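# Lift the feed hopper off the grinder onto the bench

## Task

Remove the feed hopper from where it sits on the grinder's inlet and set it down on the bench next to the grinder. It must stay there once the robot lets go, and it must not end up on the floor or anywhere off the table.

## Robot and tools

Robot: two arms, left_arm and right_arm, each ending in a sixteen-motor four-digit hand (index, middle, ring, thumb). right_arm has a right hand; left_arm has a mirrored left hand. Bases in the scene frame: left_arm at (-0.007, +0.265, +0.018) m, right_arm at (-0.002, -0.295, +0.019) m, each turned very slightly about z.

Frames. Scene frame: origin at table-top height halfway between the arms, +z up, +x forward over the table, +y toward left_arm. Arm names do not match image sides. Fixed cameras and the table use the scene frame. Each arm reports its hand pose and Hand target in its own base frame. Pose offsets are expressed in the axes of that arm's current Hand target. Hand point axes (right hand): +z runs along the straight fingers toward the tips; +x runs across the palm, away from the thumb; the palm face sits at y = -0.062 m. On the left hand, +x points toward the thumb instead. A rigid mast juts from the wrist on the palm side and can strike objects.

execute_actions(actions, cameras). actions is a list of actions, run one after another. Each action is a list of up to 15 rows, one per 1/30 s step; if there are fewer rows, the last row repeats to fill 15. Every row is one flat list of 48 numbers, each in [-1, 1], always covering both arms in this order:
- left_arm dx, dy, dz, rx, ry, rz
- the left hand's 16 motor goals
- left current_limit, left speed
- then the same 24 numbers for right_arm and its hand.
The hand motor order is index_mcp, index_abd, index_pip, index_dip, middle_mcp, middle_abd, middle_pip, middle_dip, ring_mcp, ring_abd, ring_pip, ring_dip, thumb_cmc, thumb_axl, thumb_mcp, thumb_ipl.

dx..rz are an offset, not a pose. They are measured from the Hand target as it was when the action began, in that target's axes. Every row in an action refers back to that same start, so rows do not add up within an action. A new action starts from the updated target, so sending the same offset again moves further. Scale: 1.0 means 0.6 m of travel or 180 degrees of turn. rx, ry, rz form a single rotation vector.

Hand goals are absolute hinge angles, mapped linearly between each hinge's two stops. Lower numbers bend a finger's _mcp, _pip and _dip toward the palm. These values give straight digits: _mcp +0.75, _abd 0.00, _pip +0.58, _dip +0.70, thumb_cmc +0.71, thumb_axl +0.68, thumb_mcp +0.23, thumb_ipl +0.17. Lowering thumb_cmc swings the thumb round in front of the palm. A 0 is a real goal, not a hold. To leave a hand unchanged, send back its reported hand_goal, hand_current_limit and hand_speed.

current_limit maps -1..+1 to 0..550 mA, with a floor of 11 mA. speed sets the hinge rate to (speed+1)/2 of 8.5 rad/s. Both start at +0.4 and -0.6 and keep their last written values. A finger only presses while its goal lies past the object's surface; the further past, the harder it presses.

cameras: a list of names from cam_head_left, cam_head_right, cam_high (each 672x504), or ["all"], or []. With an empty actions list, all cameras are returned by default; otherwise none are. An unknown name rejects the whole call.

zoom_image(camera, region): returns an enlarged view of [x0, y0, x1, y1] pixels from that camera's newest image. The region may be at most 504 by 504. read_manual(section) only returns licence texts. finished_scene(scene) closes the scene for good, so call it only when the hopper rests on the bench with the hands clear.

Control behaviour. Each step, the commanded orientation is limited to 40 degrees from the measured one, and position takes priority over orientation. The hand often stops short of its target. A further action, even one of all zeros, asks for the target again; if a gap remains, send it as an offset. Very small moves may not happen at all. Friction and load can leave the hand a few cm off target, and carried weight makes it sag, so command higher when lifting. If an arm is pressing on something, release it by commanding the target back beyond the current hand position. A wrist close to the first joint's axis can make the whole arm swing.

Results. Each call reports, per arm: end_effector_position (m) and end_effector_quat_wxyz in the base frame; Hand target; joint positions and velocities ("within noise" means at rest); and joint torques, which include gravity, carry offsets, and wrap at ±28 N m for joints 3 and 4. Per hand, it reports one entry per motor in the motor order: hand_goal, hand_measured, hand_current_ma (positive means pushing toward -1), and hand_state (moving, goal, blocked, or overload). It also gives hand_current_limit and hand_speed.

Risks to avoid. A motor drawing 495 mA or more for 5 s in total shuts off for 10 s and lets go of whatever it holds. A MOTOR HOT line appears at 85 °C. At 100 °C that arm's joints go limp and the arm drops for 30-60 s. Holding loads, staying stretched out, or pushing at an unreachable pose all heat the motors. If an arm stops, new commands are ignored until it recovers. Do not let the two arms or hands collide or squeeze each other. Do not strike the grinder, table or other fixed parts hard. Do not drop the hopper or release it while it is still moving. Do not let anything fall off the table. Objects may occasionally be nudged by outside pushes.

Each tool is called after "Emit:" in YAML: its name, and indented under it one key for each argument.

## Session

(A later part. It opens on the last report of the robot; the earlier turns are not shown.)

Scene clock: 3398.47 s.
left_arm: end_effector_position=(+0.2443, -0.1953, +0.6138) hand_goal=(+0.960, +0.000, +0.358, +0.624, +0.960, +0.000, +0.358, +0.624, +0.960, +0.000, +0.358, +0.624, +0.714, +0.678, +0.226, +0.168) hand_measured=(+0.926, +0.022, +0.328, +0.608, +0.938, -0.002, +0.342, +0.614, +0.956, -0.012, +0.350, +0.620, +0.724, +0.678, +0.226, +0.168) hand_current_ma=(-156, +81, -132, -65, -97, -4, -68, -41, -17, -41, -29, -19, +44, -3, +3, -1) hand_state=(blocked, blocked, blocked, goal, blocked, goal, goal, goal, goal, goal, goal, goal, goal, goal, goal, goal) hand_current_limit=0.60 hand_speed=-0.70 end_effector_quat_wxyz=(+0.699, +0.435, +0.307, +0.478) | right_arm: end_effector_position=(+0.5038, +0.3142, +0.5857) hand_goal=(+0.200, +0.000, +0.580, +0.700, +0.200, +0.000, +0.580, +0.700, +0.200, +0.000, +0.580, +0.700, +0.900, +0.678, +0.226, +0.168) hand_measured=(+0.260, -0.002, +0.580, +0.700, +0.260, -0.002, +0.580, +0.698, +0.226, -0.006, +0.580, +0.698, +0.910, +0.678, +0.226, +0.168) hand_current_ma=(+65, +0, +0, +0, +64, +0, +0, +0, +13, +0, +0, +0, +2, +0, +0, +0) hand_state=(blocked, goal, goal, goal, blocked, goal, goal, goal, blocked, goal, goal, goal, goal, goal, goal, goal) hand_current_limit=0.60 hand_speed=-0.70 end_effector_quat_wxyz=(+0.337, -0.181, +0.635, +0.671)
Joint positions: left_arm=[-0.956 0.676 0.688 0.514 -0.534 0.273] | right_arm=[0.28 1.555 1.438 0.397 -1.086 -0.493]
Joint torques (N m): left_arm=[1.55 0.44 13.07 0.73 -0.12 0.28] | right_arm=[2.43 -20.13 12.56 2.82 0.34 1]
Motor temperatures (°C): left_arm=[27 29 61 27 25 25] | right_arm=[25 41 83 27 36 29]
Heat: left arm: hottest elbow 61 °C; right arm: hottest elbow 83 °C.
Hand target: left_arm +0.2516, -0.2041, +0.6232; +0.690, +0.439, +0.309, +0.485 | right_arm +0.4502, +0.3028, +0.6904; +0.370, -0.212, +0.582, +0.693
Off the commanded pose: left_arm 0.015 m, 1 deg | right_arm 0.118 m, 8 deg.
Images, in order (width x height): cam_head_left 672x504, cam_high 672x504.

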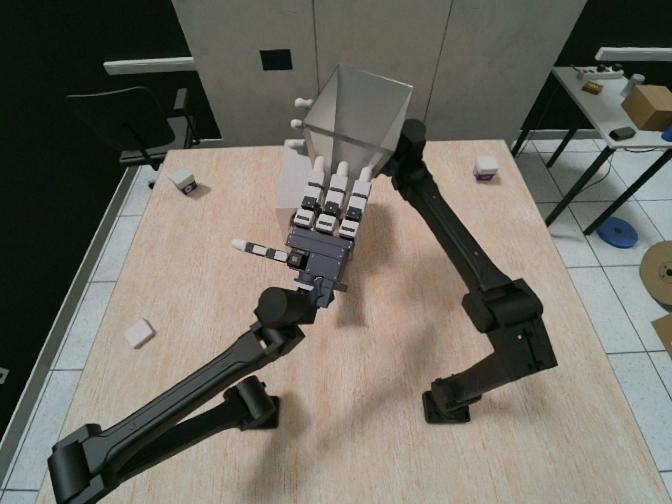

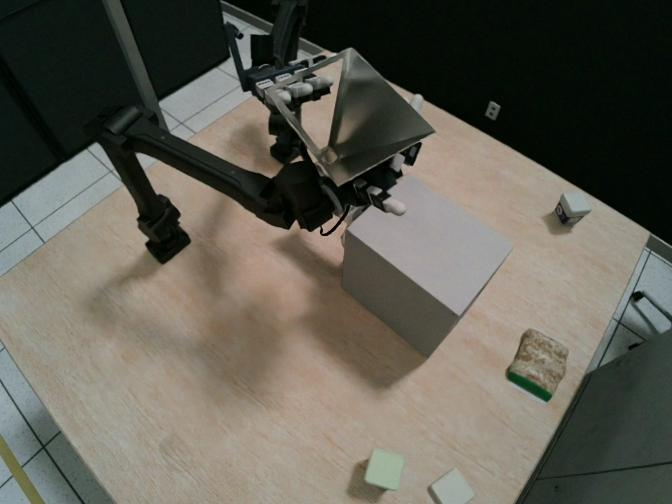

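Emit:
execute_actions:
  actions:
    - [[-0.0825,-0.0072,0.0155,0,0,0,0.959,0,0.358,0.623,0.959,0,0.358,0.623,0.959,0,0.358,0.623,0.714,0.678,0.226,0.168,0.6,-0.7,0.0145,-0.013,-0.094,0,0,0,0.2,0,0.58,0.70,0.2,0,0.58,0.70,0.2,0,0.58,0.70,0.9,0.678,0.226,0.168,0.6,-0.7]]
    - [[-0.0825,-0.0072,0.0155,0,0,0,0.959,0,0.358,0.623,0.959,0,0.358,0.623,0.959,0,0.358,0.623,0.714,0.678,0.226,0.168,0.6,-0.7,0.0145,-0.013,-0.094,0,0,0,0.2,0,0.58,0.70,0.2,0,0.58,0.70,0.2,0,0.58,0.70,0.9,0.678,0.226,0.168,0.6,-0.7]]
  cameras: ["cam_high","cam_head_left"]

Scene clock: 3408.00 s.
left_arm: end_effector_position=(+0.2297, -0.3038, +0.6043) hand_goal=(+0.960, +0.000, +0.358, +0.624, +0.960, +0.000, +0.358, +0.624, +0.960, +0.000, +0.358, +0.624, +0.714, +0.678, +0.226, +0.168) hand_measured=(+0.942, -0.006, +0.334, +0.608, +0.946, -0.010, +0.342, +0.614, +0.958, -0.016, +0.346, +0.616, +0.724, +0.678, +0.226, +0.168) hand_current_ma=(-81, -18, -104, -66, -60, -39, -69, -42, -6, -61, -47, -32, +44, -3, +4, -1) hand_state=(goal, goal, blocked, goal, goal, goal, goal, goal, goal, goal, goal, goal, goal, goal, goal, goal) hand_current_limit=0.60 hand_speed=-0.70 end_effector_quat_wxyz=(+0.693, +0.452, +0.299, +0.475) | right_arm: end_effector_position=(+0.4923, +0.1989, +0.5658) hand_goal=(+0.200, +0.000, +0.580, +0.700, +0.200, +0.000, +0.580, +0.700, +0.200, +0.000, +0.580, +0.700, +0.900, +0.678, +0.226, +0.168) hand_measured=(+0.256, -0.002, +0.580, +0.700, +0.254, -0.004, +0.580, +0.698, +0.218, -0.006, +0.580, +0.698, +0.910, +0.678, +0.226, +0.168) hand_current_ma=(+53, +0, +0, +0, +52, +0, +0, +0, +6, -1, +0, +0, +2, +0, +0, +0) hand_state=(blocked, goal, goal, goal, blocked, goal, goal, goal, goal, goal, goal, goal, goal, goal, goal, goal) hand_current_limit=0.60 hand_speed=-0.70 end_effector_quat_wxyz=(+0.340, -0.169, +0.624, +0.683)
Joint positions: left_arm=[-1.199 0.956 0.786 0.752 -0.724 0.428] | right_arm=[0.072 1.511 1.269 0.797 -1.256 -0.194]
Joint torques (N m): left_arm=[2.43 -4.31 13.75 1.1 -0.12 0.25] | right_arm=[2.49 -19.25 9.61 2.41 0.62 0.74]
Motor temperatures (°C): left_arm=[27 29 61 27 25 25] | right_arm=[25 40 80 27 36 29]
Heat: left arm: hottest elbow 61 °C; right arm: hottest elbow 80 °C.
Hand target: left_arm +0.2373, -0.3041, +0.6234; +0.690, +0.438, +0.309, +0.486 | right_arm +0.4354, +0.1996, +0.6416; +0.370, -0.213, +0.582, +0.693
Off the commanded pose: left_arm 0.021 m, 2 deg | right_arm 0.095 m, 8 deg.
Images, in order (width x height): cam_head_left 672x504, cam_high 672x504.

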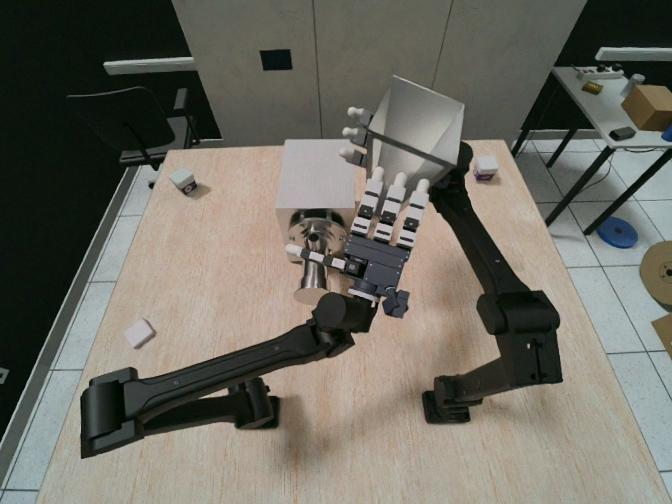

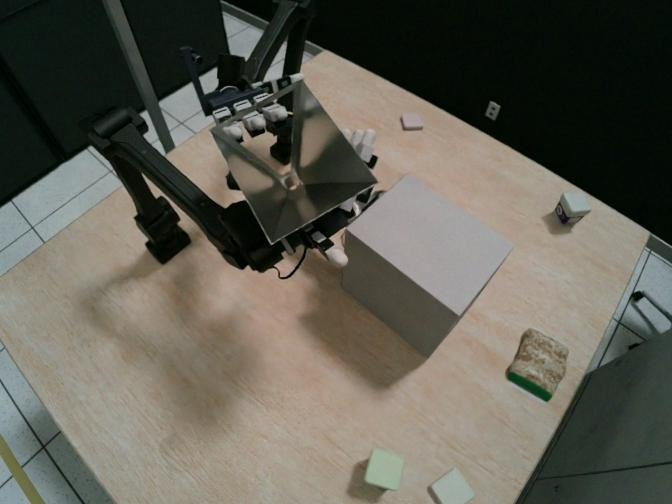

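Emit:
execute_actions:
  actions:
    - [[-0.0825,-0.0072,0.0155,0,0,0,0.959,0,0.358,0.623,0.959,0,0.358,0.623,0.959,0,0.358,0.623,0.714,0.678,0.226,0.168,0.6,-0.7,0.0145,-0.013,-0.094,0,0,0,0.2,0,0.58,0.70,0.2,0,0.58,0.70,0.2,0,0.58,0.70,0.9,0.678,0.226,0.168,0.6,-0.7]]
    - [[-0.0825,-0.0072,0.0155,0,0,0,0.959,0,0.358,0.623,0.959,0,0.358,0.623,0.959,0,0.358,0.623,0.714,0.678,0.226,0.168,0.6,-0.7,0.0145,-0.013,-0.094,0,0,0,0.2,0,0.58,0.70,0.2,0,0.58,0.70,0.2,0,0.58,0.70,0.9,0.678,0.226,0.168,0.6,-0.7]]
  cameras: ["cam_high","cam_head_left"]

Scene clock: 3417.77 s.
left_arm: end_effector_position=(+0.2044, -0.4081, +0.6021) hand_goal=(+0.960, +0.000, +0.358, +0.624, +0.960, +0.000, +0.358, +0.624, +0.960, +0.000, +0.358, +0.624, +0.714, +0.678, +0.226, +0.168) hand_measured=(+0.956, -0.012, +0.340, +0.612, +0.952, -0.012, +0.344, +0.614, +0.954, -0.028, +0.340, +0.614, +0.724, +0.678, +0.226, +0.168) hand_current_ma=(-17, -43, -76, -50, -39, -45, -62, -42, -21, -105, -75, -44, +44, -3, +4, -1) hand_state=(goal, goal, goal, goal, goal, goal, goal, goal, goal, blocked, goal, goal, goal, goal, goal, goal) hand_current_limit=0.60 hand_speed=-0.70 end_effector_quat_wxyz=(+0.698, +0.460, +0.288, +0.467) | right_arm: end_effector_position=(+0.4618, +0.0871, +0.5435) hand_goal=(+0.200, +0.000, +0.580, +0.700, +0.200, +0.000, +0.580, +0.700, +0.200, +0.000, +0.580, +0.700, +0.900, +0.678, +0.226, +0.168) hand_measured=(+0.236, -0.004, +0.580, +0.700, +0.242, -0.004, +0.580, +0.698, +0.214, -0.006, +0.580, +0.698, +0.910, +0.678, +0.226, +0.168) hand_current_ma=(+23, +0, +0, +0, +31, +0, +0, +0, +4, -1, +0, +0, +2, +0, +0, +0) hand_state=(blocked, goal, goal, goal, blocked, goal, goal, goal, goal, goal, goal, goal, goal, goal, goal, goal) hand_current_limit=0.60 hand_speed=-0.70 end_effector_quat_wxyz=(+0.344, -0.140, +0.625, +0.687)
Joint positions: left_arm=[-1.35 1.225 0.956 0.914 -0.817 0.532] | right_arm=[-0.158 1.544 1.157 1.519 -1.371 0.438]
Joint torques (N m): left_arm=[4.07 -8.41 14.15 1.14 -0.42 0.31] | right_arm=[2.43 -15.68 8.85 1.65 1.67 0.14]
Motor temperatures (°C): left_arm=[27 29 60 27 25 25] | right_arm=[25 39 75 27 36 29]
Heat: left arm: hottest elbow 60 °C; right arm: hottest elbow 75 °C.
Hand target: left_arm +0.2231, -0.4044, +0.6234; +0.690, +0.439, +0.309, +0.485 | right_arm +0.4210, +0.0964, +0.5925; +0.370, -0.212, +0.581, +0.693
Off the commanded pose: left_arm 0.029 m, 4 deg | right_arm 0.065 m, 10 deg.
joint sent to its limit (right arm) — joint 4 (wrist pitch), upper limit. The joint targets are off in position and orientation.
Images, in order (width x height): cam_head_left 672x504, cam_high 672x504.

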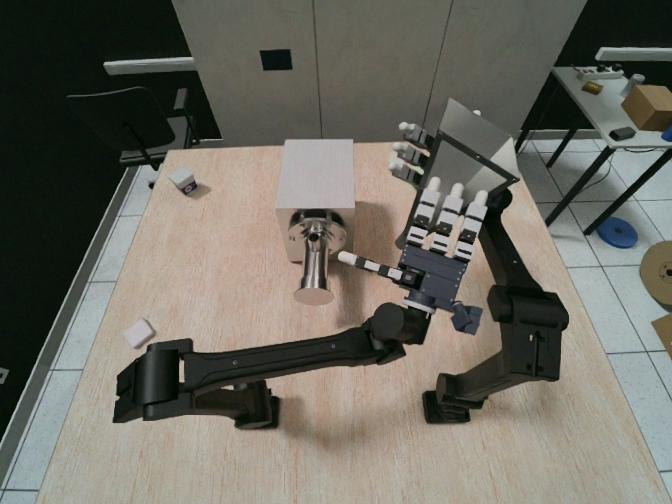

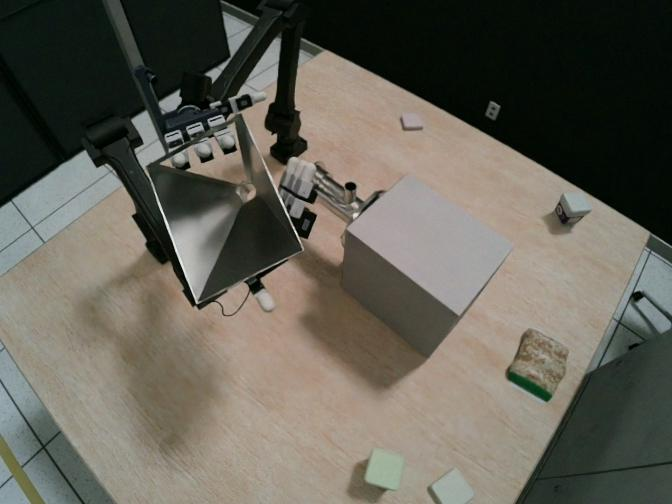

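Emit:
execute_actions:
  actions:
    - [[0,0,0,0,0,0,0.959,0,0.358,0.623,0.959,0,0.358,0.623,0.959,0,0.358,0.623,0.714,0.678,0.226,0.168,0.4,-0.7,0.02,-0.018,0,0.04,0,0,0.2,0,0.58,0.70,0.2,0,0.58,0.70,0.2,0,0.58,0.70,0.9,0.678,0.226,0.168,0.6,-0.7]]
  cameras: ["all"]

Emit:
zoom_image:
  camera: "cam_head_left"
  region: [370, 80, 560, 290]

Emit:
zoom_image:
  camera: "cam_head_right"
  region: [370, 80, 560, 290]

Scene clock: 3470.67 s.
left_arm: end_effector_position=(+0.2093, -0.4090, +0.5976) hand_goal=(+0.960, +0.000, +0.358, +0.624, +0.960, +0.000, +0.358, +0.624, +0.960, +0.000, +0.358, +0.624, +0.714, +0.678, +0.226, +0.168) hand_measured=(+0.972, -0.004, +0.358, +0.622, +0.970, +0.002, +0.358, +0.622, +0.964, -0.012, +0.348, +0.614, +0.724, +0.678, +0.226, +0.168) hand_current_ma=(+57, -13, -1, -9, +45, +7, -2, -9, +15, -45, -43, -39, +44, -3, +4, -1) hand_state=(goal, goal, goal, goal, goal, goal, goal, goal, goal, goal, goal, goal, goal, goal, goal, goal) hand_current_limit=0.40 hand_speed=-0.70 end_effector_quat_wxyz=(+0.691, +0.462, +0.294, +0.472) | right_arm: end_effector_position=(+0.4701, +0.0909, +0.5227) hand_goal=(+0.200, +0.000, +0.580, +0.700, +0.200, +0.000, +0.580, +0.700, +0.200, +0.000, +0.580, +0.700, +0.900, +0.678, +0.226, +0.168) hand_measured=(+0.234, -0.004, +0.580, +0.700, +0.242, -0.004, +0.580, +0.698, +0.214, -0.006, +0.580, +0.698, +0.910, +0.678, +0.226, +0.168) hand_current_ma=(+22, +0, +0, +0, +31, +0, +0, +0, +4, -1, +0, +0, +2, +0, +0, +0) hand_state=(blocked, goal, goal, goal, blocked, goal, goal, goal, goal, goal, goal, goal, goal, goal, goal, goal) hand_current_limit=0.60 hand_speed=-0.70 end_effector_quat_wxyz=(+0.324, -0.130, +0.647, +0.678)
Joint positions: left_arm=[-1.344 1.234 0.956 0.914 -0.832 0.533] | right_arm=[-0.158 1.534 1.123 1.375 -1.415 0.315]
Joint torques (N m): left_arm=[3.78 -9.23 14.2 1.16 0.23 0.31] | right_arm=[2.2 -17.55 8.21 1.1 1.49 -0.34]
Motor temperatures (°C): left_arm=[27 29 56 27 25 26] | right_arm=[25 36 63 26 41 28]
Heat: left arm: hottest elbow 56 °C; right arm: hottest elbow 63 °C.
Hand target: left_arm +0.2231, -0.4043, +0.6234; +0.690, +0.439, +0.309, +0.485 | right_arm +0.4215, +0.1001, +0.5768; +0.383, -0.189, +0.624, +0.655
Off the commanded pose: left_arm 0.030 m, 4 deg | right_arm 0.073 m, 10 deg.

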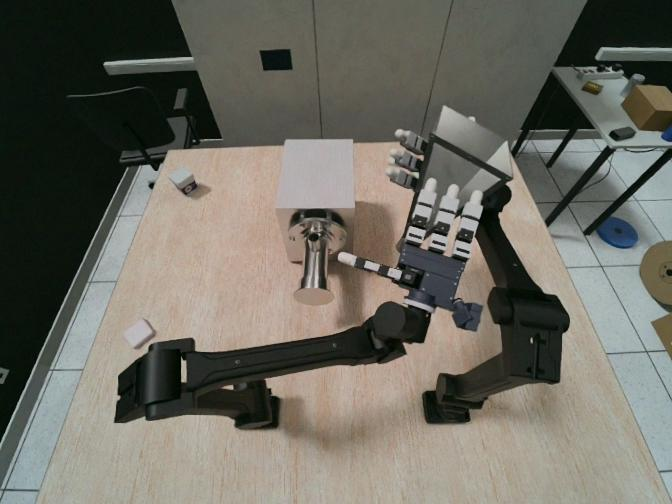

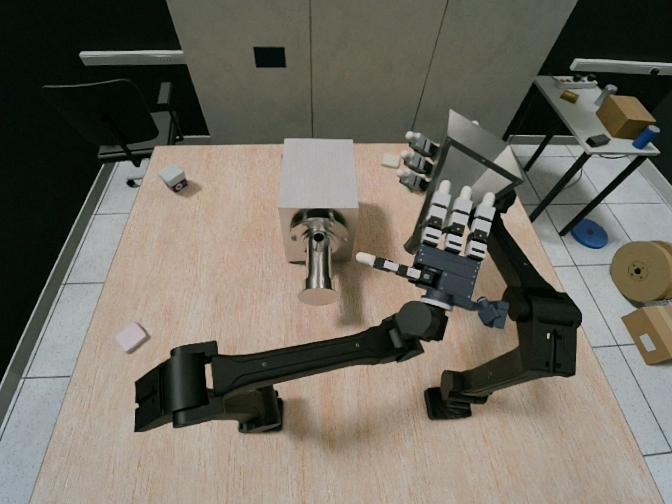

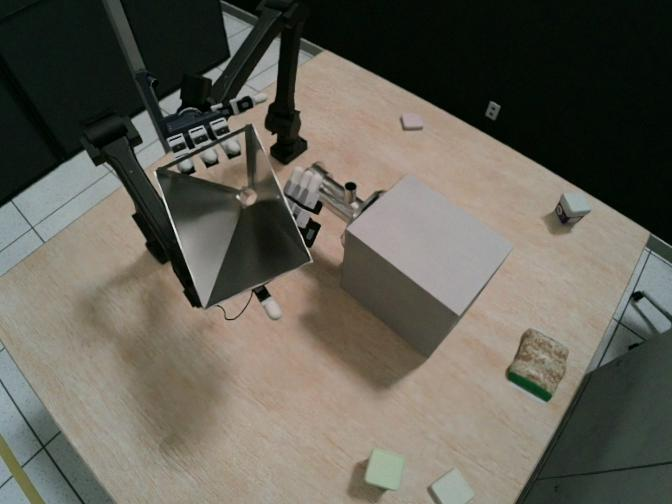

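Scaled by 2.400 from the camera's 672x504 image, which has a finer 960x720 frame.

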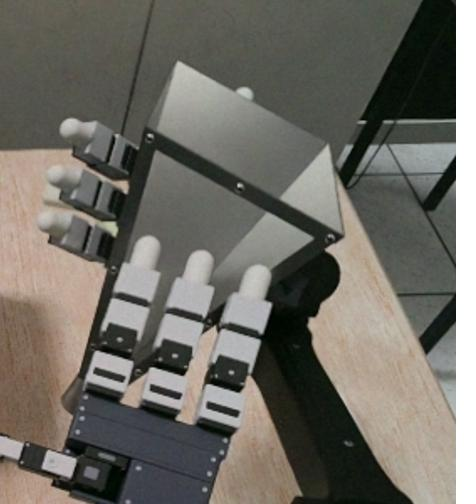

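Scaled by 2.400 from the camera's 672x504 image, which has a finer 960x720 frame.

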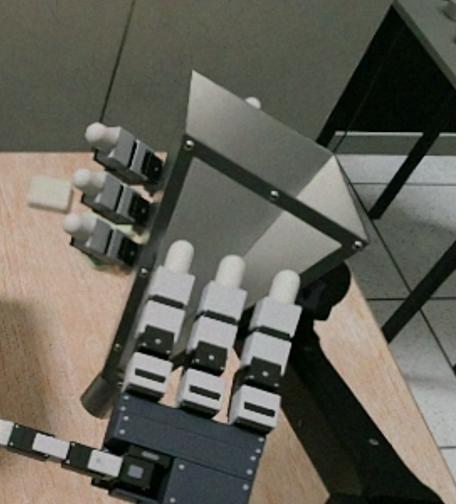

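Emit:
execute_actions:
  actions:
    - [[-0.004,-0.018,0.038,0.0625,0,0,0.959,0,0.358,0.623,0.959,0,0.358,0.623,0.959,0,0.358,0.623,0.714,0.678,0.226,0.168,0.4,-0.7,0.042,-0.063,-0.015,0.018,-0.011,0.064,0.2,0,0.58,0.70,0.2,0,0.58,0.70,0.2,0,0.58,0.70,0.9,0.678,0.226,0.168,0.6,-0.7]]
  cameras: ["cam_head_left","cam_high"]

Scene clock: 3585.03 s.
left_arm: end_effector_position=(+0.2314, -0.4181, +0.6009) hand_goal=(+0.960, +0.000, +0.358, +0.624, +0.960, +0.000, +0.358, +0.624, +0.960, +0.000, +0.358, +0.624, +0.714, +0.678, +0.226, +0.168) hand_measured=(+0.968, -0.004, +0.358, +0.622, +0.970, +0.000, +0.358, +0.622, +0.952, +0.000, +0.338, +0.608, +0.724, +0.678, +0.226, +0.168) hand_current_ma=(+39, -12, +0, -9, +40, +2, +0, -11, -36, +1, -90, -66, +44, -3, +4, -1) hand_state=(goal, goal, goal, goal, goal, goal, goal, goal, goal, goal, blocked, goal, goal, goal, goal, goal) hand_current_limit=0.40 hand_speed=-0.70 end_effector_quat_wxyz=(+0.642, +0.521, +0.336, +0.451) | right_arm: end_effector_position=(+0.4767, +0.0887, +0.4742) hand_goal=(+0.200, +0.000, +0.580, +0.700, +0.200, +0.000, +0.580, +0.700, +0.200, +0.000, +0.580, +0.700, +0.900, +0.678, +0.226, +0.168) hand_measured=(+0.238, -0.004, +0.580, +0.700, +0.238, -0.004, +0.580, +0.698, +0.216, -0.006, +0.580, +0.698, +0.910, +0.678, +0.226, +0.168) hand_current_ma=(+26, +0, +0, +0, +26, +0, +0, +0, +4, +0, +0, +0, +2, +0, +0, +0) hand_state=(blocked, goal, goal, goal, blocked, goal, goal, goal, goal, goal, goal, goal, goal, goal, goal, goal) hand_current_limit=0.60 hand_speed=-0.70 end_effector_quat_wxyz=(+0.256, -0.032, +0.666, +0.700)
Joint positions: left_arm=[-1.347 1.189 1.036 0.548 -0.924 0.36] | right_arm=[-0.158 1.481 0.958 1.18 -1.388 0.251]
Joint torques (N m): left_arm=[3.66 -8.94 14.35 0.4 0.11 0.05] | right_arm=[1.67 -16.73 8.32 1.76 1.06 -0.61]
Motor temperatures (°C): left_arm=[27 29 56 26 25 26] | right_arm=[24 38 55 26 41 28]
Heat: left arm: hottest elbow 56 °C; right arm: hottest elbow 55 °C.
Hand target: left_arm +0.2460, -0.4151, +0.6235; +0.644, +0.504, +0.355, +0.453 | right_arm +0.4312, +0.0955, +0.5319; +0.331, -0.103, +0.651, +0.675
Off the commanded pose: left_arm 0.027 m, 3 deg | right_arm 0.074 m, 12 deg.
Images, in order (width x height): cam_head_left 672x504, cam_high 672x504.

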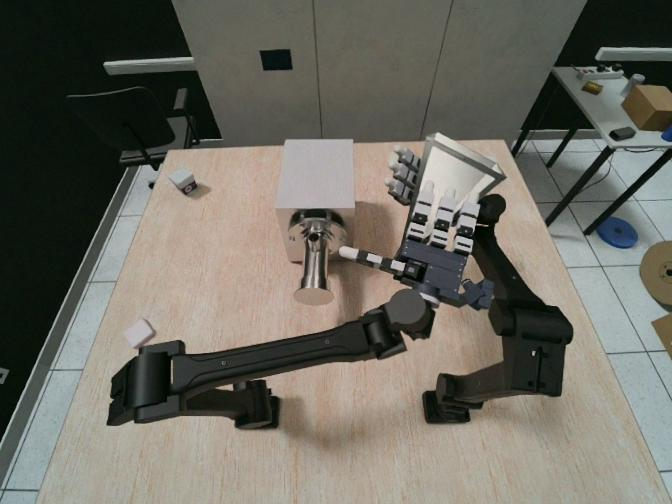

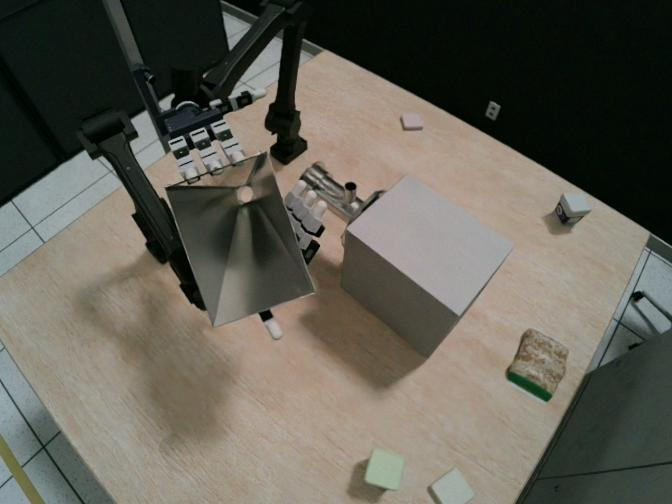

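Emit:
execute_actions:
  actions:
    - [[-0.005,-0.018,0.047,0.0625,0,0,0.959,0,0.358,0.623,0.959,0,0.358,0.623,0.959,0,0.358,0.623,0.714,0.678,0.226,0.168,0.4,-0.7,0.028,-0.072,-0.01,0.018,-0.011,0.064,0.2,0,0.58,0.70,0.2,0,0.58,0.70,0.2,0,0.58,0.70,0.9,0.678,0.226,0.168,0.6,-0.7]]
  cameras: ["cam_head_left","cam_high"]

Emit:
zoom_image:
  camera: "cam_head_left"
  region: [370, 110, 560, 320]

Scene clock: 3592.03 s.
left_arm: end_effector_position=(+0.2608, -0.4273, +0.6026) hand_goal=(+0.960, +0.000, +0.358, +0.624, +0.960, +0.000, +0.358, +0.624, +0.960, +0.000, +0.358, +0.624, +0.714, +0.678, +0.226, +0.168) hand_measured=(+0.968, -0.004, +0.358, +0.622, +0.968, +0.000, +0.358, +0.622, +0.956, +0.014, +0.344, +0.614, +0.724, +0.678, +0.226, +0.168) hand_current_ma=(+39, -12, +0, -9, +38, +3, +0, -10, -14, +52, -57, -45, +44, -3, +4, -1) hand_state=(goal, goal, goal, goal, goal, goal, goal, goal, goal, goal, goal, goal, goal, goal, goal, goal) hand_current_limit=0.40 hand_speed=-0.70 end_effector_quat_wxyz=(+0.590, +0.575, +0.383, +0.418) | right_arm: end_effector_position=(+0.4824, +0.0862, +0.4238) hand_goal=(+0.200, +0.000, +0.580, +0.700, +0.200, +0.000, +0.580, +0.700, +0.200, +0.000, +0.580, +0.700, +0.900, +0.678, +0.226, +0.168) hand_measured=(+0.242, -0.004, +0.580, +0.700, +0.234, -0.004, +0.580, +0.698, +0.216, -0.004, +0.580, +0.698, +0.910, +0.678, +0.226, +0.168) hand_current_ma=(+33, +0, +0, +0, +21, +0, +0, +0, +4, +0, +0, +0, +2, +0, +0, +0) hand_state=(blocked, goal, goal, goal, blocked, goal, goal, goal, goal, goal, goal, goal, goal, goal, goal, goal) hand_current_limit=0.60 hand_speed=-0.70 end_effector_quat_wxyz=(+0.194, +0.065, +0.677, +0.708)
Joint positions: left_arm=[-1.327 1.182 1.174 0.086 -0.959 0.092] | right_arm=[-0.158 1.436 0.829 0.966 -1.353 0.18]
Joint torques (N m): left_arm=[3.14 -9.11 14.17 0.68 0.11 0.02] | right_arm=[1.61 -15.97 8.55 2.25 0.57 -0.74]
Motor temperatures (°C): left_arm=[27 30 57 26 25 26] | right_arm=[24 38 55 26 40 28]
Heat: left arm: hottest elbow 57 °C; right arm: hottest elbow 55 °C.
Hand target: left_arm +0.2732, -0.4280, +0.6198; +0.592, +0.565, +0.398, +0.416 | right_arm +0.4418, +0.0922, +0.4864; +0.276, -0.016, +0.671, +0.688
Off the commanded pose: left_arm 0.021 m, 2 deg | right_arm 0.075 m, 13 deg.
Images, in order (width x height): cam_head_left 672x504, cam_high 672x504.

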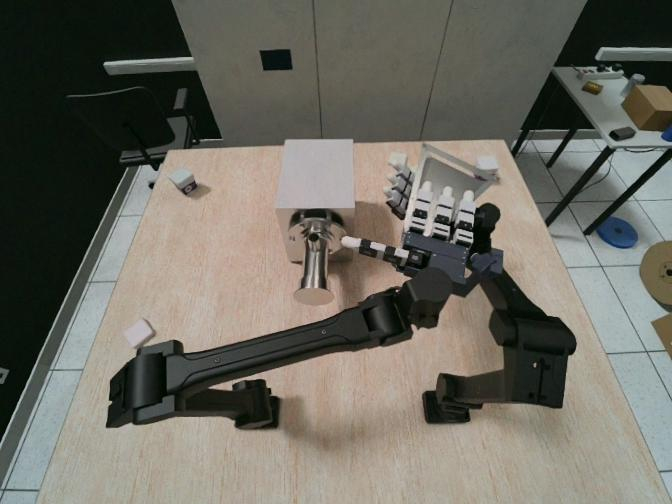

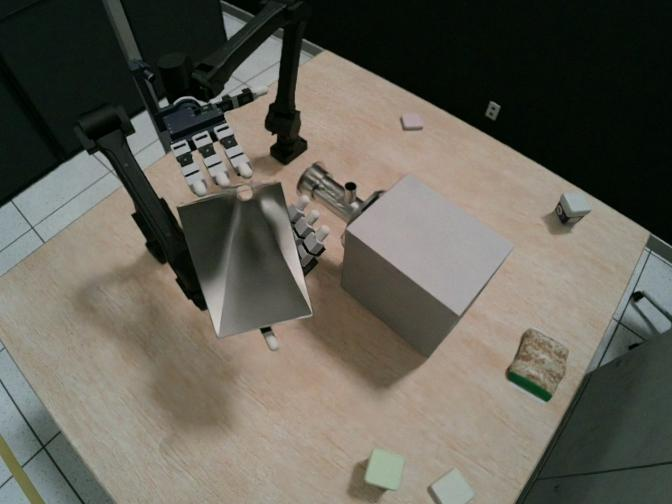

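Scaled by 2.400 from the camera's 672x504 image, which has a finer 960x720 frame.

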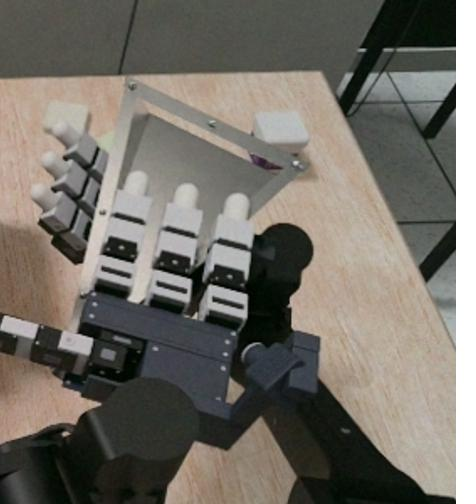

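Emit:
execute_actions:
  actions:
    - [[-0.0075,-0.014,0.07,0.0625,0,0,0.959,0,0.358,0.623,0.959,0,0.358,0.623,0.959,0,0.358,0.623,0.714,0.678,0.226,0.168,0.2,-0.7,0.012,-0.076,-0.01,0.0,-0.011,0.055,0.2,0,0.58,0.70,0.2,0,0.58,0.70,0.2,0,0.58,0.70,0.9,0.678,0.226,0.168,0.6,-0.7]]
  cameras: ["cam_head_left","cam_high"]

Emit:
zoom_image:
  camera: "cam_head_left"
  region: [370, 110, 560, 320]

Scene clock: 3614.50 s.
left_arm: end_effector_position=(+0.2969, -0.4387, +0.6067) hand_goal=(+0.960, +0.000, +0.358, +0.624, +0.960, +0.000, +0.358, +0.624, +0.960, +0.000, +0.358, +0.624, +0.714, +0.678, +0.226, +0.168) hand_measured=(+0.968, -0.004, +0.358, +0.622, +0.970, +0.000, +0.358, +0.622, +0.960, +0.010, +0.348, +0.616, +0.724, +0.678, +0.226, +0.168) hand_current_ma=(+39, -12, +0, -9, +40, +3, +0, -10, -2, +39, -44, -36, +44, -3, +4, -1) hand_state=(goal, goal, goal, goal, goal, goal, goal, goal, goal, goal, goal, goal, goal, goal, goal, goal) hand_current_limit=0.20 hand_speed=-0.70 end_effector_quat_wxyz=(+0.537, +0.625, +0.424, +0.376) | right_arm: end_effector_position=(+0.4796, +0.0826, +0.3841) hand_goal=(+0.200, +0.000, +0.580, +0.700, +0.200, +0.000, +0.580, +0.700, +0.200, +0.000, +0.580, +0.700, +0.900, +0.678, +0.226, +0.168) hand_measured=(+0.250, -0.004, +0.580, +0.700, +0.228, -0.004, +0.580, +0.698, +0.216, -0.004, +0.580, +0.698, +0.910, +0.678, +0.226, +0.168) hand_current_ma=(+46, +0, +0, +0, +14, +0, +0, +0, +4, +0, +0, +0, +2, +0, +0, +0) hand_state=(blocked, goal, goal, goal, blocked, goal, goal, goal, goal, goal, goal, goal, goal, goal, goal, goal) hand_current_limit=0.60 hand_speed=-0.70 end_effector_quat_wxyz=(+0.156, +0.127, +0.671, +0.713)
Joint positions: left_arm=[-1.28 1.232 1.372 -0.368 -0.904 -0.166] | right_arm=[-0.158 1.434 0.73 0.971 -1.318 0.23]
Joint torques (N m): left_arm=[3.19 -8.35 13.91 0.85 -0.05 -0.01] | right_arm=[1.67 -13.57 8.44 3.47 0.46 -0.4]
Motor temperatures (°C): left_arm=[27 29 57 26 25 25] | right_arm=[24 37 54 26 38 29]
Heat: left arm: hottest elbow 57 °C; right arm: hottest elbow 54 °C.
Hand target: left_arm +0.3116, -0.4465, +0.6133; +0.533, +0.620, +0.436, +0.375 | right_arm +0.4519, +0.0866, +0.4411; +0.227, +0.054, +0.665, +0.709
Off the commanded pose: left_arm 0.018 m, 2 deg | right_arm 0.064 m, 12 deg.
Images, in order (width x height): cam_head_left 672x504, cam_high 672x504.

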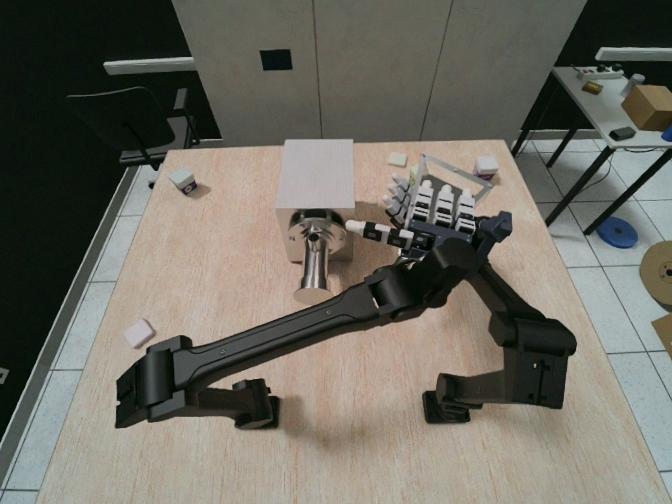

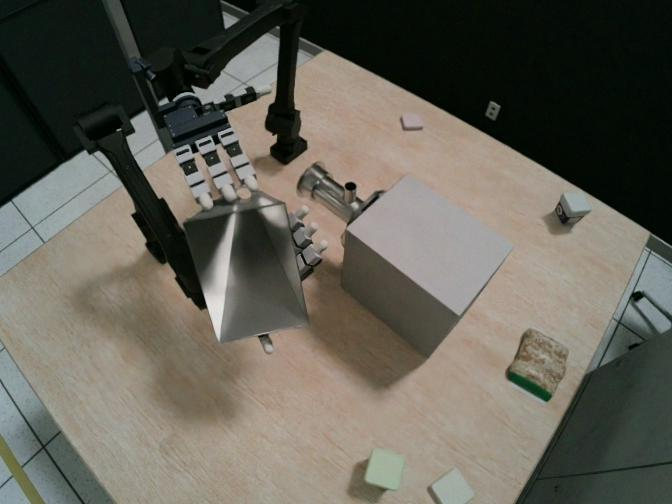

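Scaled by 2.400 from the camera's 672x504 image, which has a finer 960x720 frame.

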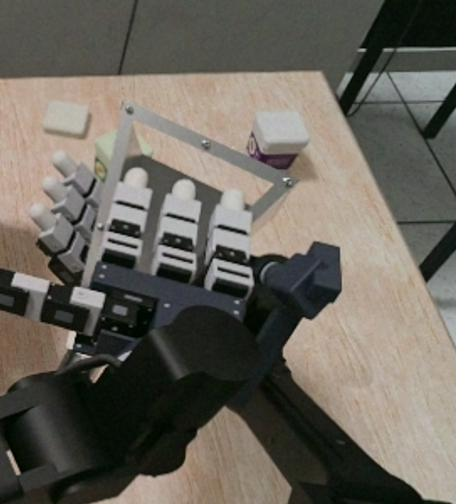

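Emit:
execute_actions:
  actions:
    - [[-0.005,-0.057,0.058,0.035,0,0,0.959,0,0.358,0.623,0.959,0,0.358,0.623,0.959,0,0.358,0.623,0.714,0.678,0.226,0.168,0.2,-0.7,0.004,-0.101,-0.012,0.0,-0.011,0.045,0.3,0,0.58,0.70,0.3,0,0.58,0.70,0.3,0,0.58,0.70,0.9,0.678,0.226,0.168,0.6,-0.7]]
    - [[-0.005,-0.05,0.063,0.035,0,0,0.959,0,0.358,0.623,0.959,0,0.358,0.623,0.959,0,0.358,0.623,0.714,0.678,0.226,0.168,0.2,-0.7,0.0,-0.101,-0.01,0.0,-0.01,0.045,0.35,0,0.58,0.70,0.35,0,0.58,0.70,0.35,0,0.58,0.70,0.9,0.678,0.226,0.168,0.6,-0.7]]
  cameras: ["cam_head_left","cam_high"]

Emit:
zoom_image:
  camera: "cam_head_left"
  region: [370, 110, 560, 320]

Scene clock: 3630.30 s.
left_arm: end_effector_position=(+0.3538, -0.4724, +0.5203) hand_goal=(+0.960, +0.000, +0.358, +0.624, +0.960, +0.000, +0.358, +0.624, +0.960, +0.000, +0.358, +0.624, +0.714, +0.678, +0.226, +0.168) hand_measured=(+0.968, -0.004, +0.358, +0.622, +0.970, +0.000, +0.358, +0.622, +0.954, -0.018, +0.344, +0.614, +0.724, +0.678, +0.226, +0.168) hand_current_ma=(+39, -10, +0, -9, +40, +3, +0, -10, -28, -70, -62, -46, +44, -3, +1, -1) hand_state=(goal, goal, goal, goal, goal, goal, goal, goal, goal, goal, goal, goal, goal, goal, goal, goal) hand_current_limit=0.20 hand_speed=-0.70 end_effector_quat_wxyz=(+0.457, +0.686, +0.463, +0.325) | right_arm: end_effector_position=(+0.4791, +0.0726, +0.2712) hand_goal=(+0.350, +0.000, +0.580, +0.700, +0.350, +0.000, +0.580, +0.700, +0.350, +0.000, +0.580, +0.700, +0.900, +0.678, +0.226, +0.168) hand_measured=(+0.386, -0.006, +0.580, +0.700, +0.366, -0.002, +0.580, +0.698, +0.358, -0.002, +0.580, +0.698, +0.910, +0.678, +0.226, +0.168) hand_current_ma=(+23, -1, +0, +0, +5, +0, +0, +0, +1, +0, +0, +0, +2, +0, +0, +0) hand_state=(blocked, goal, goal, goal, goal, goal, goal, goal, goal, goal, goal, goal, goal, goal, goal, goal) hand_current_limit=0.60 hand_speed=-0.70 end_effector_quat_wxyz=(+0.088, +0.239, +0.642, +0.723)
Joint positions: left_arm=[-1.197 1.365 1.439 -0.613 -0.762 -0.367] | right_arm=[-0.156 1.633 0.562 1.266 -1.244 0.419]
Joint torques (N m): left_arm=[2.67 -12.75 13.85 0.66 -0.58 0.01] | right_arm=[2.49 -12.57 6.57 3.73 0.48 -0.38]
Motor temperatures (°C): left_arm=[27 30 57 26 25 25] | right_arm=[24 38 55 26 37 29]
Heat: left arm: hottest elbow 57 °C; right arm: hottest elbow 55 °C.
Hand target: left_arm +0.3642, -0.4719, +0.5355; +0.462, +0.675, +0.475, +0.325 | right_arm +0.4673, +0.0804, +0.3206; +0.146, +0.170, +0.643, +0.732
Off the commanded pose: left_arm 0.018 m, 2 deg | right_arm 0.051 m, 10 deg.
Images, in order (width x height): cam_head_left 672x504, cam_high 672x504.

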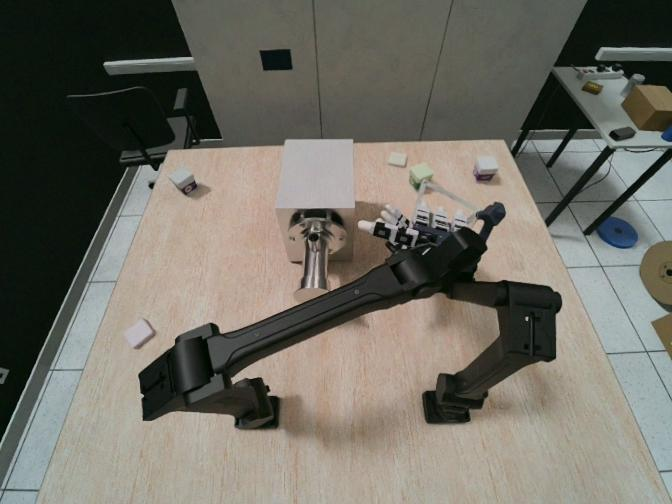

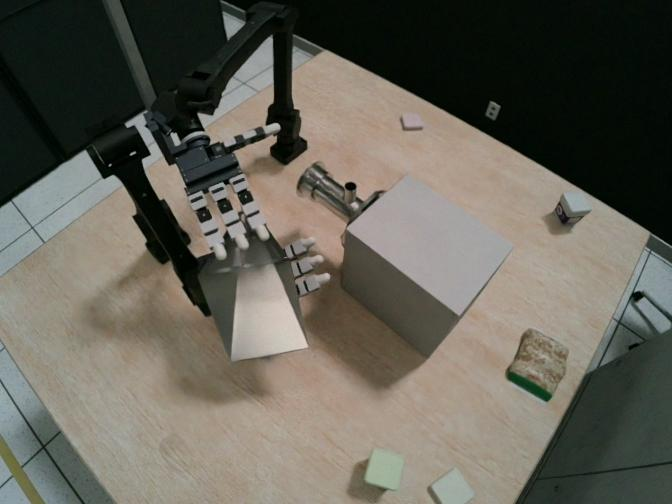

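Scaled by 2.400 from the camera's 672x504 image, which has a finer 960x720 frame.

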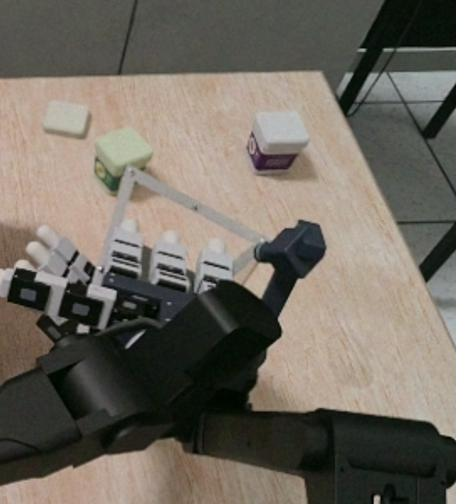

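Emit:
execute_actions:
  actions:
    - [[0,-0.087,0.034,0,0,0,0.959,0,0.358,0.623,0.959,0,0.358,0.623,0.959,0,0.358,0.623,0.714,0.678,0.226,0.168,0.2,-0.7,-0.006,-0.099,-0.012,0.0,0,0,0.35,0,0.58,0.70,0.35,0,0.58,0.70,0.35,0,0.58,0.70,0.75,0.678,0.226,0.168,0.6,-0.7]]
  cameras: ["cam_head_left","cam_high"]

Emit:
zoom_image:
  camera: "cam_high"
  region: [150, 170, 360, 380]

Scene clock: 3649.27 s.
left_arm: end_effector_position=(+0.3594, -0.4740, +0.4816) hand_goal=(+0.960, +0.000, +0.358, +0.624, +0.960, +0.000, +0.358, +0.624, +0.960, +0.000, +0.358, +0.624, +0.714, +0.678, +0.226, +0.168) hand_measured=(+0.968, -0.004, +0.358, +0.622, +0.970, +0.000, +0.358, +0.622, +0.970, -0.004, +0.358, +0.622, +0.724, +0.678, +0.226, +0.168) hand_current_ma=(+39, -10, +0, -9, +40, +3, +0, -10, +43, -10, +2, -6, +44, -3, +0, -1) hand_state=(goal, goal, goal, goal, goal, goal, goal, goal, goal, goal, goal, goal, goal, goal, goal, goal) hand_current_limit=0.20 hand_speed=-0.70 end_effector_quat_wxyz=(+0.460, +0.681, +0.468, +0.325) | right_arm: end_effector_position=(+0.4736, +0.0737, +0.2223) hand_goal=(+0.350, +0.000, +0.580, +0.700, +0.350, +0.000, +0.580, +0.700, +0.350, +0.000, +0.580, +0.700, +0.750, +0.678, +0.226, +0.168) hand_measured=(+0.376, -0.004, +0.580, +0.700, +0.372, -0.002, +0.580, +0.698, +0.360, -0.002, +0.580, +0.698, +0.802, +0.676, +0.226, +0.168) hand_current_ma=(+13, +0, +0, +0, +9, +0, +0, +0, +2, +0, +0, +0, +43, +0, +0, +0) hand_state=(blocked, goal, goal, goal, blocked, goal, goal, goal, goal, goal, goal, goal, blocked, goal, goal, goal) hand_current_limit=0.60 hand_speed=-0.70 end_effector_quat_wxyz=(+0.098, +0.228, +0.643, +0.724)
Joint positions: left_arm=[-1.189 1.375 1.344 -0.499 -0.762 -0.37] | right_arm=[-0.156 1.817 0.548 1.482 -1.245 0.409]
Joint torques (N m): left_arm=[2.32 -13.57 10.03 1.78 -0.56 0.02] | right_arm=[2.37 -12.28 5.14 3.56 0.47 -0.29]
Motor temperatures (°C): left_arm=[27 30 56 26 25 25] | right_arm=[24 37 54 27 37 28]
Heat: left arm: hottest elbow 56 °C; right arm: hottest elbow 54 °C.
Hand target: left_arm +0.3643, -0.4719, +0.4796; +0.462, +0.675, +0.475, +0.325 | right_arm +0.4671, +0.0802, +0.2606; +0.146, +0.170, +0.643, +0.732
Off the commanded pose: left_arm 0.006 m, 1 deg | right_arm 0.039 m, 9 deg.
Images, in order (width x height): cam_head_left 672x504, cam_high 672x504.

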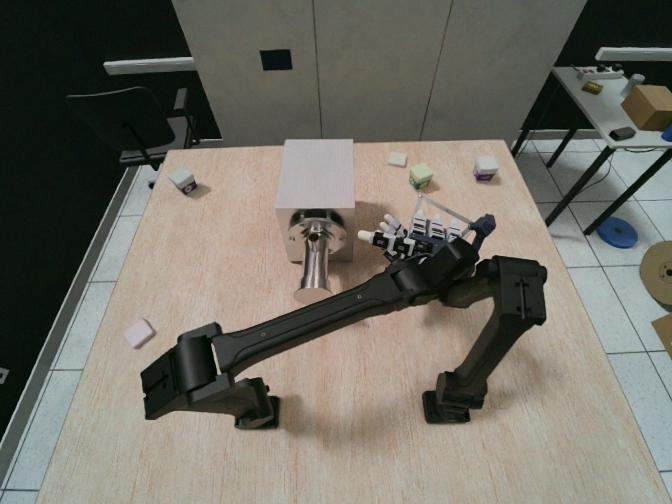

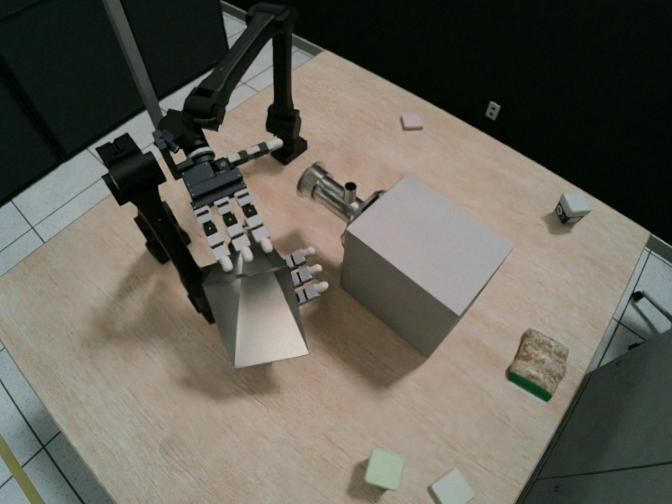

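Scaled by 2.400 from the camera's 672x504 image, which has a finer 960x720 frame.

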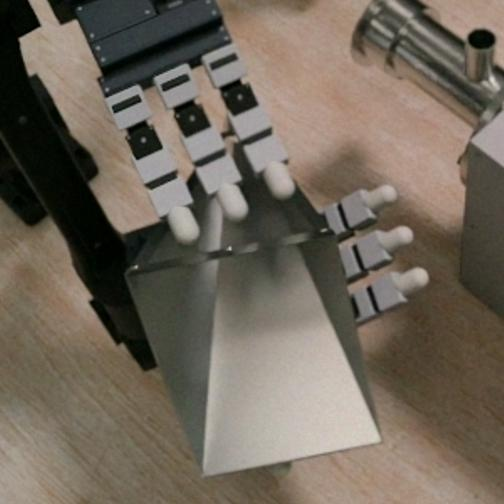

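Emit:
execute_actions:
  actions:
    - [[0.011,-0.0585,0.0565,0,0,0,0.959,0,0.358,0.623,0.959,0,0.358,0.623,0.959,0,0.358,0.623,0.714,0.678,0.226,0.168,0.2,-0.7,-0.035,-0.0825,0.005,0.022,0,0,0.4,0,0.58,0.70,0.4,0,0.58,0.70,0.4,0,0.58,0.70,0.75,0.678,0.226,0.168,0.6,-0.7]]
  cameras: ["cam_high"]

Emit:
zoom_image:
  camera: "cam_high"
  region: [150, 170, 360, 380]

Scene clock: 3666.23 s.
left_arm: end_effector_position=(+0.3830, -0.4699, +0.4348) hand_goal=(+0.960, +0.000, +0.358, +0.624, +0.960, +0.000, +0.358, +0.624, +0.960, +0.000, +0.358, +0.624, +0.714, +0.678, +0.226, +0.168) hand_measured=(+0.968, -0.002, +0.358, +0.622, +0.970, +0.000, +0.358, +0.622, +0.970, +0.002, +0.358, +0.622, +0.724, +0.678, +0.226, +0.168) hand_current_ma=(+39, -10, +0, -9, +40, +3, +0, -10, +43, +3, +3, -6, +44, -3, +0, -1) hand_state=(goal, goal, goal, goal, goal, goal, goal, goal, goal, goal, goal, goal, goal, goal, goal, goal) hand_current_limit=0.20 hand_speed=-0.70 end_effector_quat_wxyz=(+0.461, +0.674, +0.479, +0.323) | right_arm: end_effector_position=(+0.4773, +0.0787, +0.1613) hand_goal=(+0.400, +0.000, +0.580, +0.700, +0.400, +0.000, +0.580, +0.700, +0.400, +0.000, +0.580, +0.700, +0.750, +0.678, +0.226, +0.168) hand_measured=(+0.408, -0.002, +0.580, +0.700, +0.418, -0.002, +0.580, +0.698, +0.414, -0.002, +0.580, +0.698, +0.794, +0.676, +0.226, +0.168) hand_current_ma=(+1, +0, +0, +0, +7, +0, +0, +0, +3, +0, +0, +0, +31, +0, +0, +0) hand_state=(goal, goal, goal, goal, goal, goal, goal, goal, goal, goal, goal, goal, blocked, goal, goal, goal) hand_current_limit=0.60 hand_speed=-0.70 end_effector_quat_wxyz=(+0.080, +0.240, +0.662, +0.706)
Joint positions: left_arm=[-1.144 1.408 1.253 -0.362 -0.733 -0.37] | right_arm=[-0.156 1.953 0.559 1.423 -1.266 0.262]
Joint velocities: left_arm=[-0.005 -0.015 -0.007 0.002 -0.154 0.051] | right_arm=[within noise]
Joint torques (N m): left_arm=[1.61 -14.21 10.04 1.92 -0.33 0.26] | right_arm=[1.73 -14.68 6.5 2.07 0.14 -0.43]
Motor temperatures (°C): left_arm=[27 30 55 26 25 25] | right_arm=[24 37 52 27 36 28]
Heat: left arm: hottest elbow 55 °C; right arm: hottest elbow 52 °C.
Hand target: left_arm +0.3843, -0.4722, +0.4346; +0.462, +0.675, +0.475, +0.325 | right_arm +0.4870, +0.0802, +0.2106; +0.140, +0.175, +0.668, +0.709
Off the commanded pose: left_arm 0.003 m, 1 deg | right_arm 0.050 m, 10 deg.
Images, in order (width x height): cam_high 672x504.

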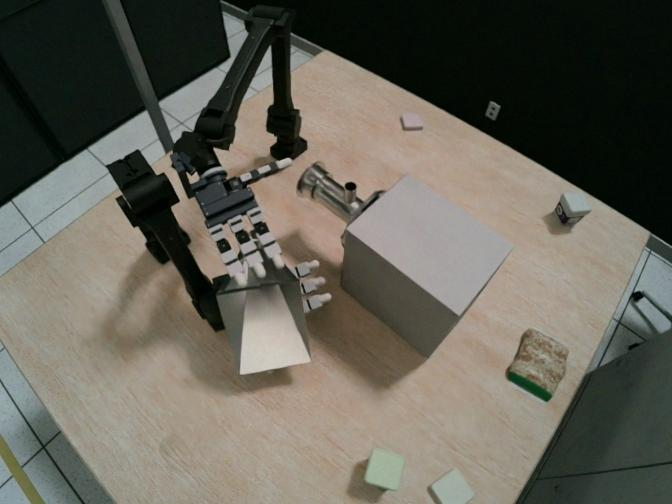

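Scaled by 2.400 from the camera's 672x504 image, which has a finer 960x720 frame.

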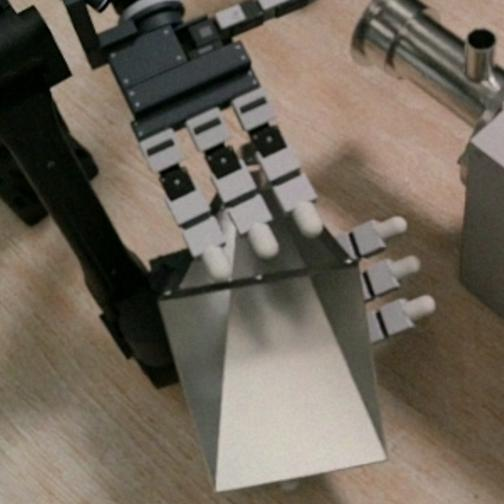

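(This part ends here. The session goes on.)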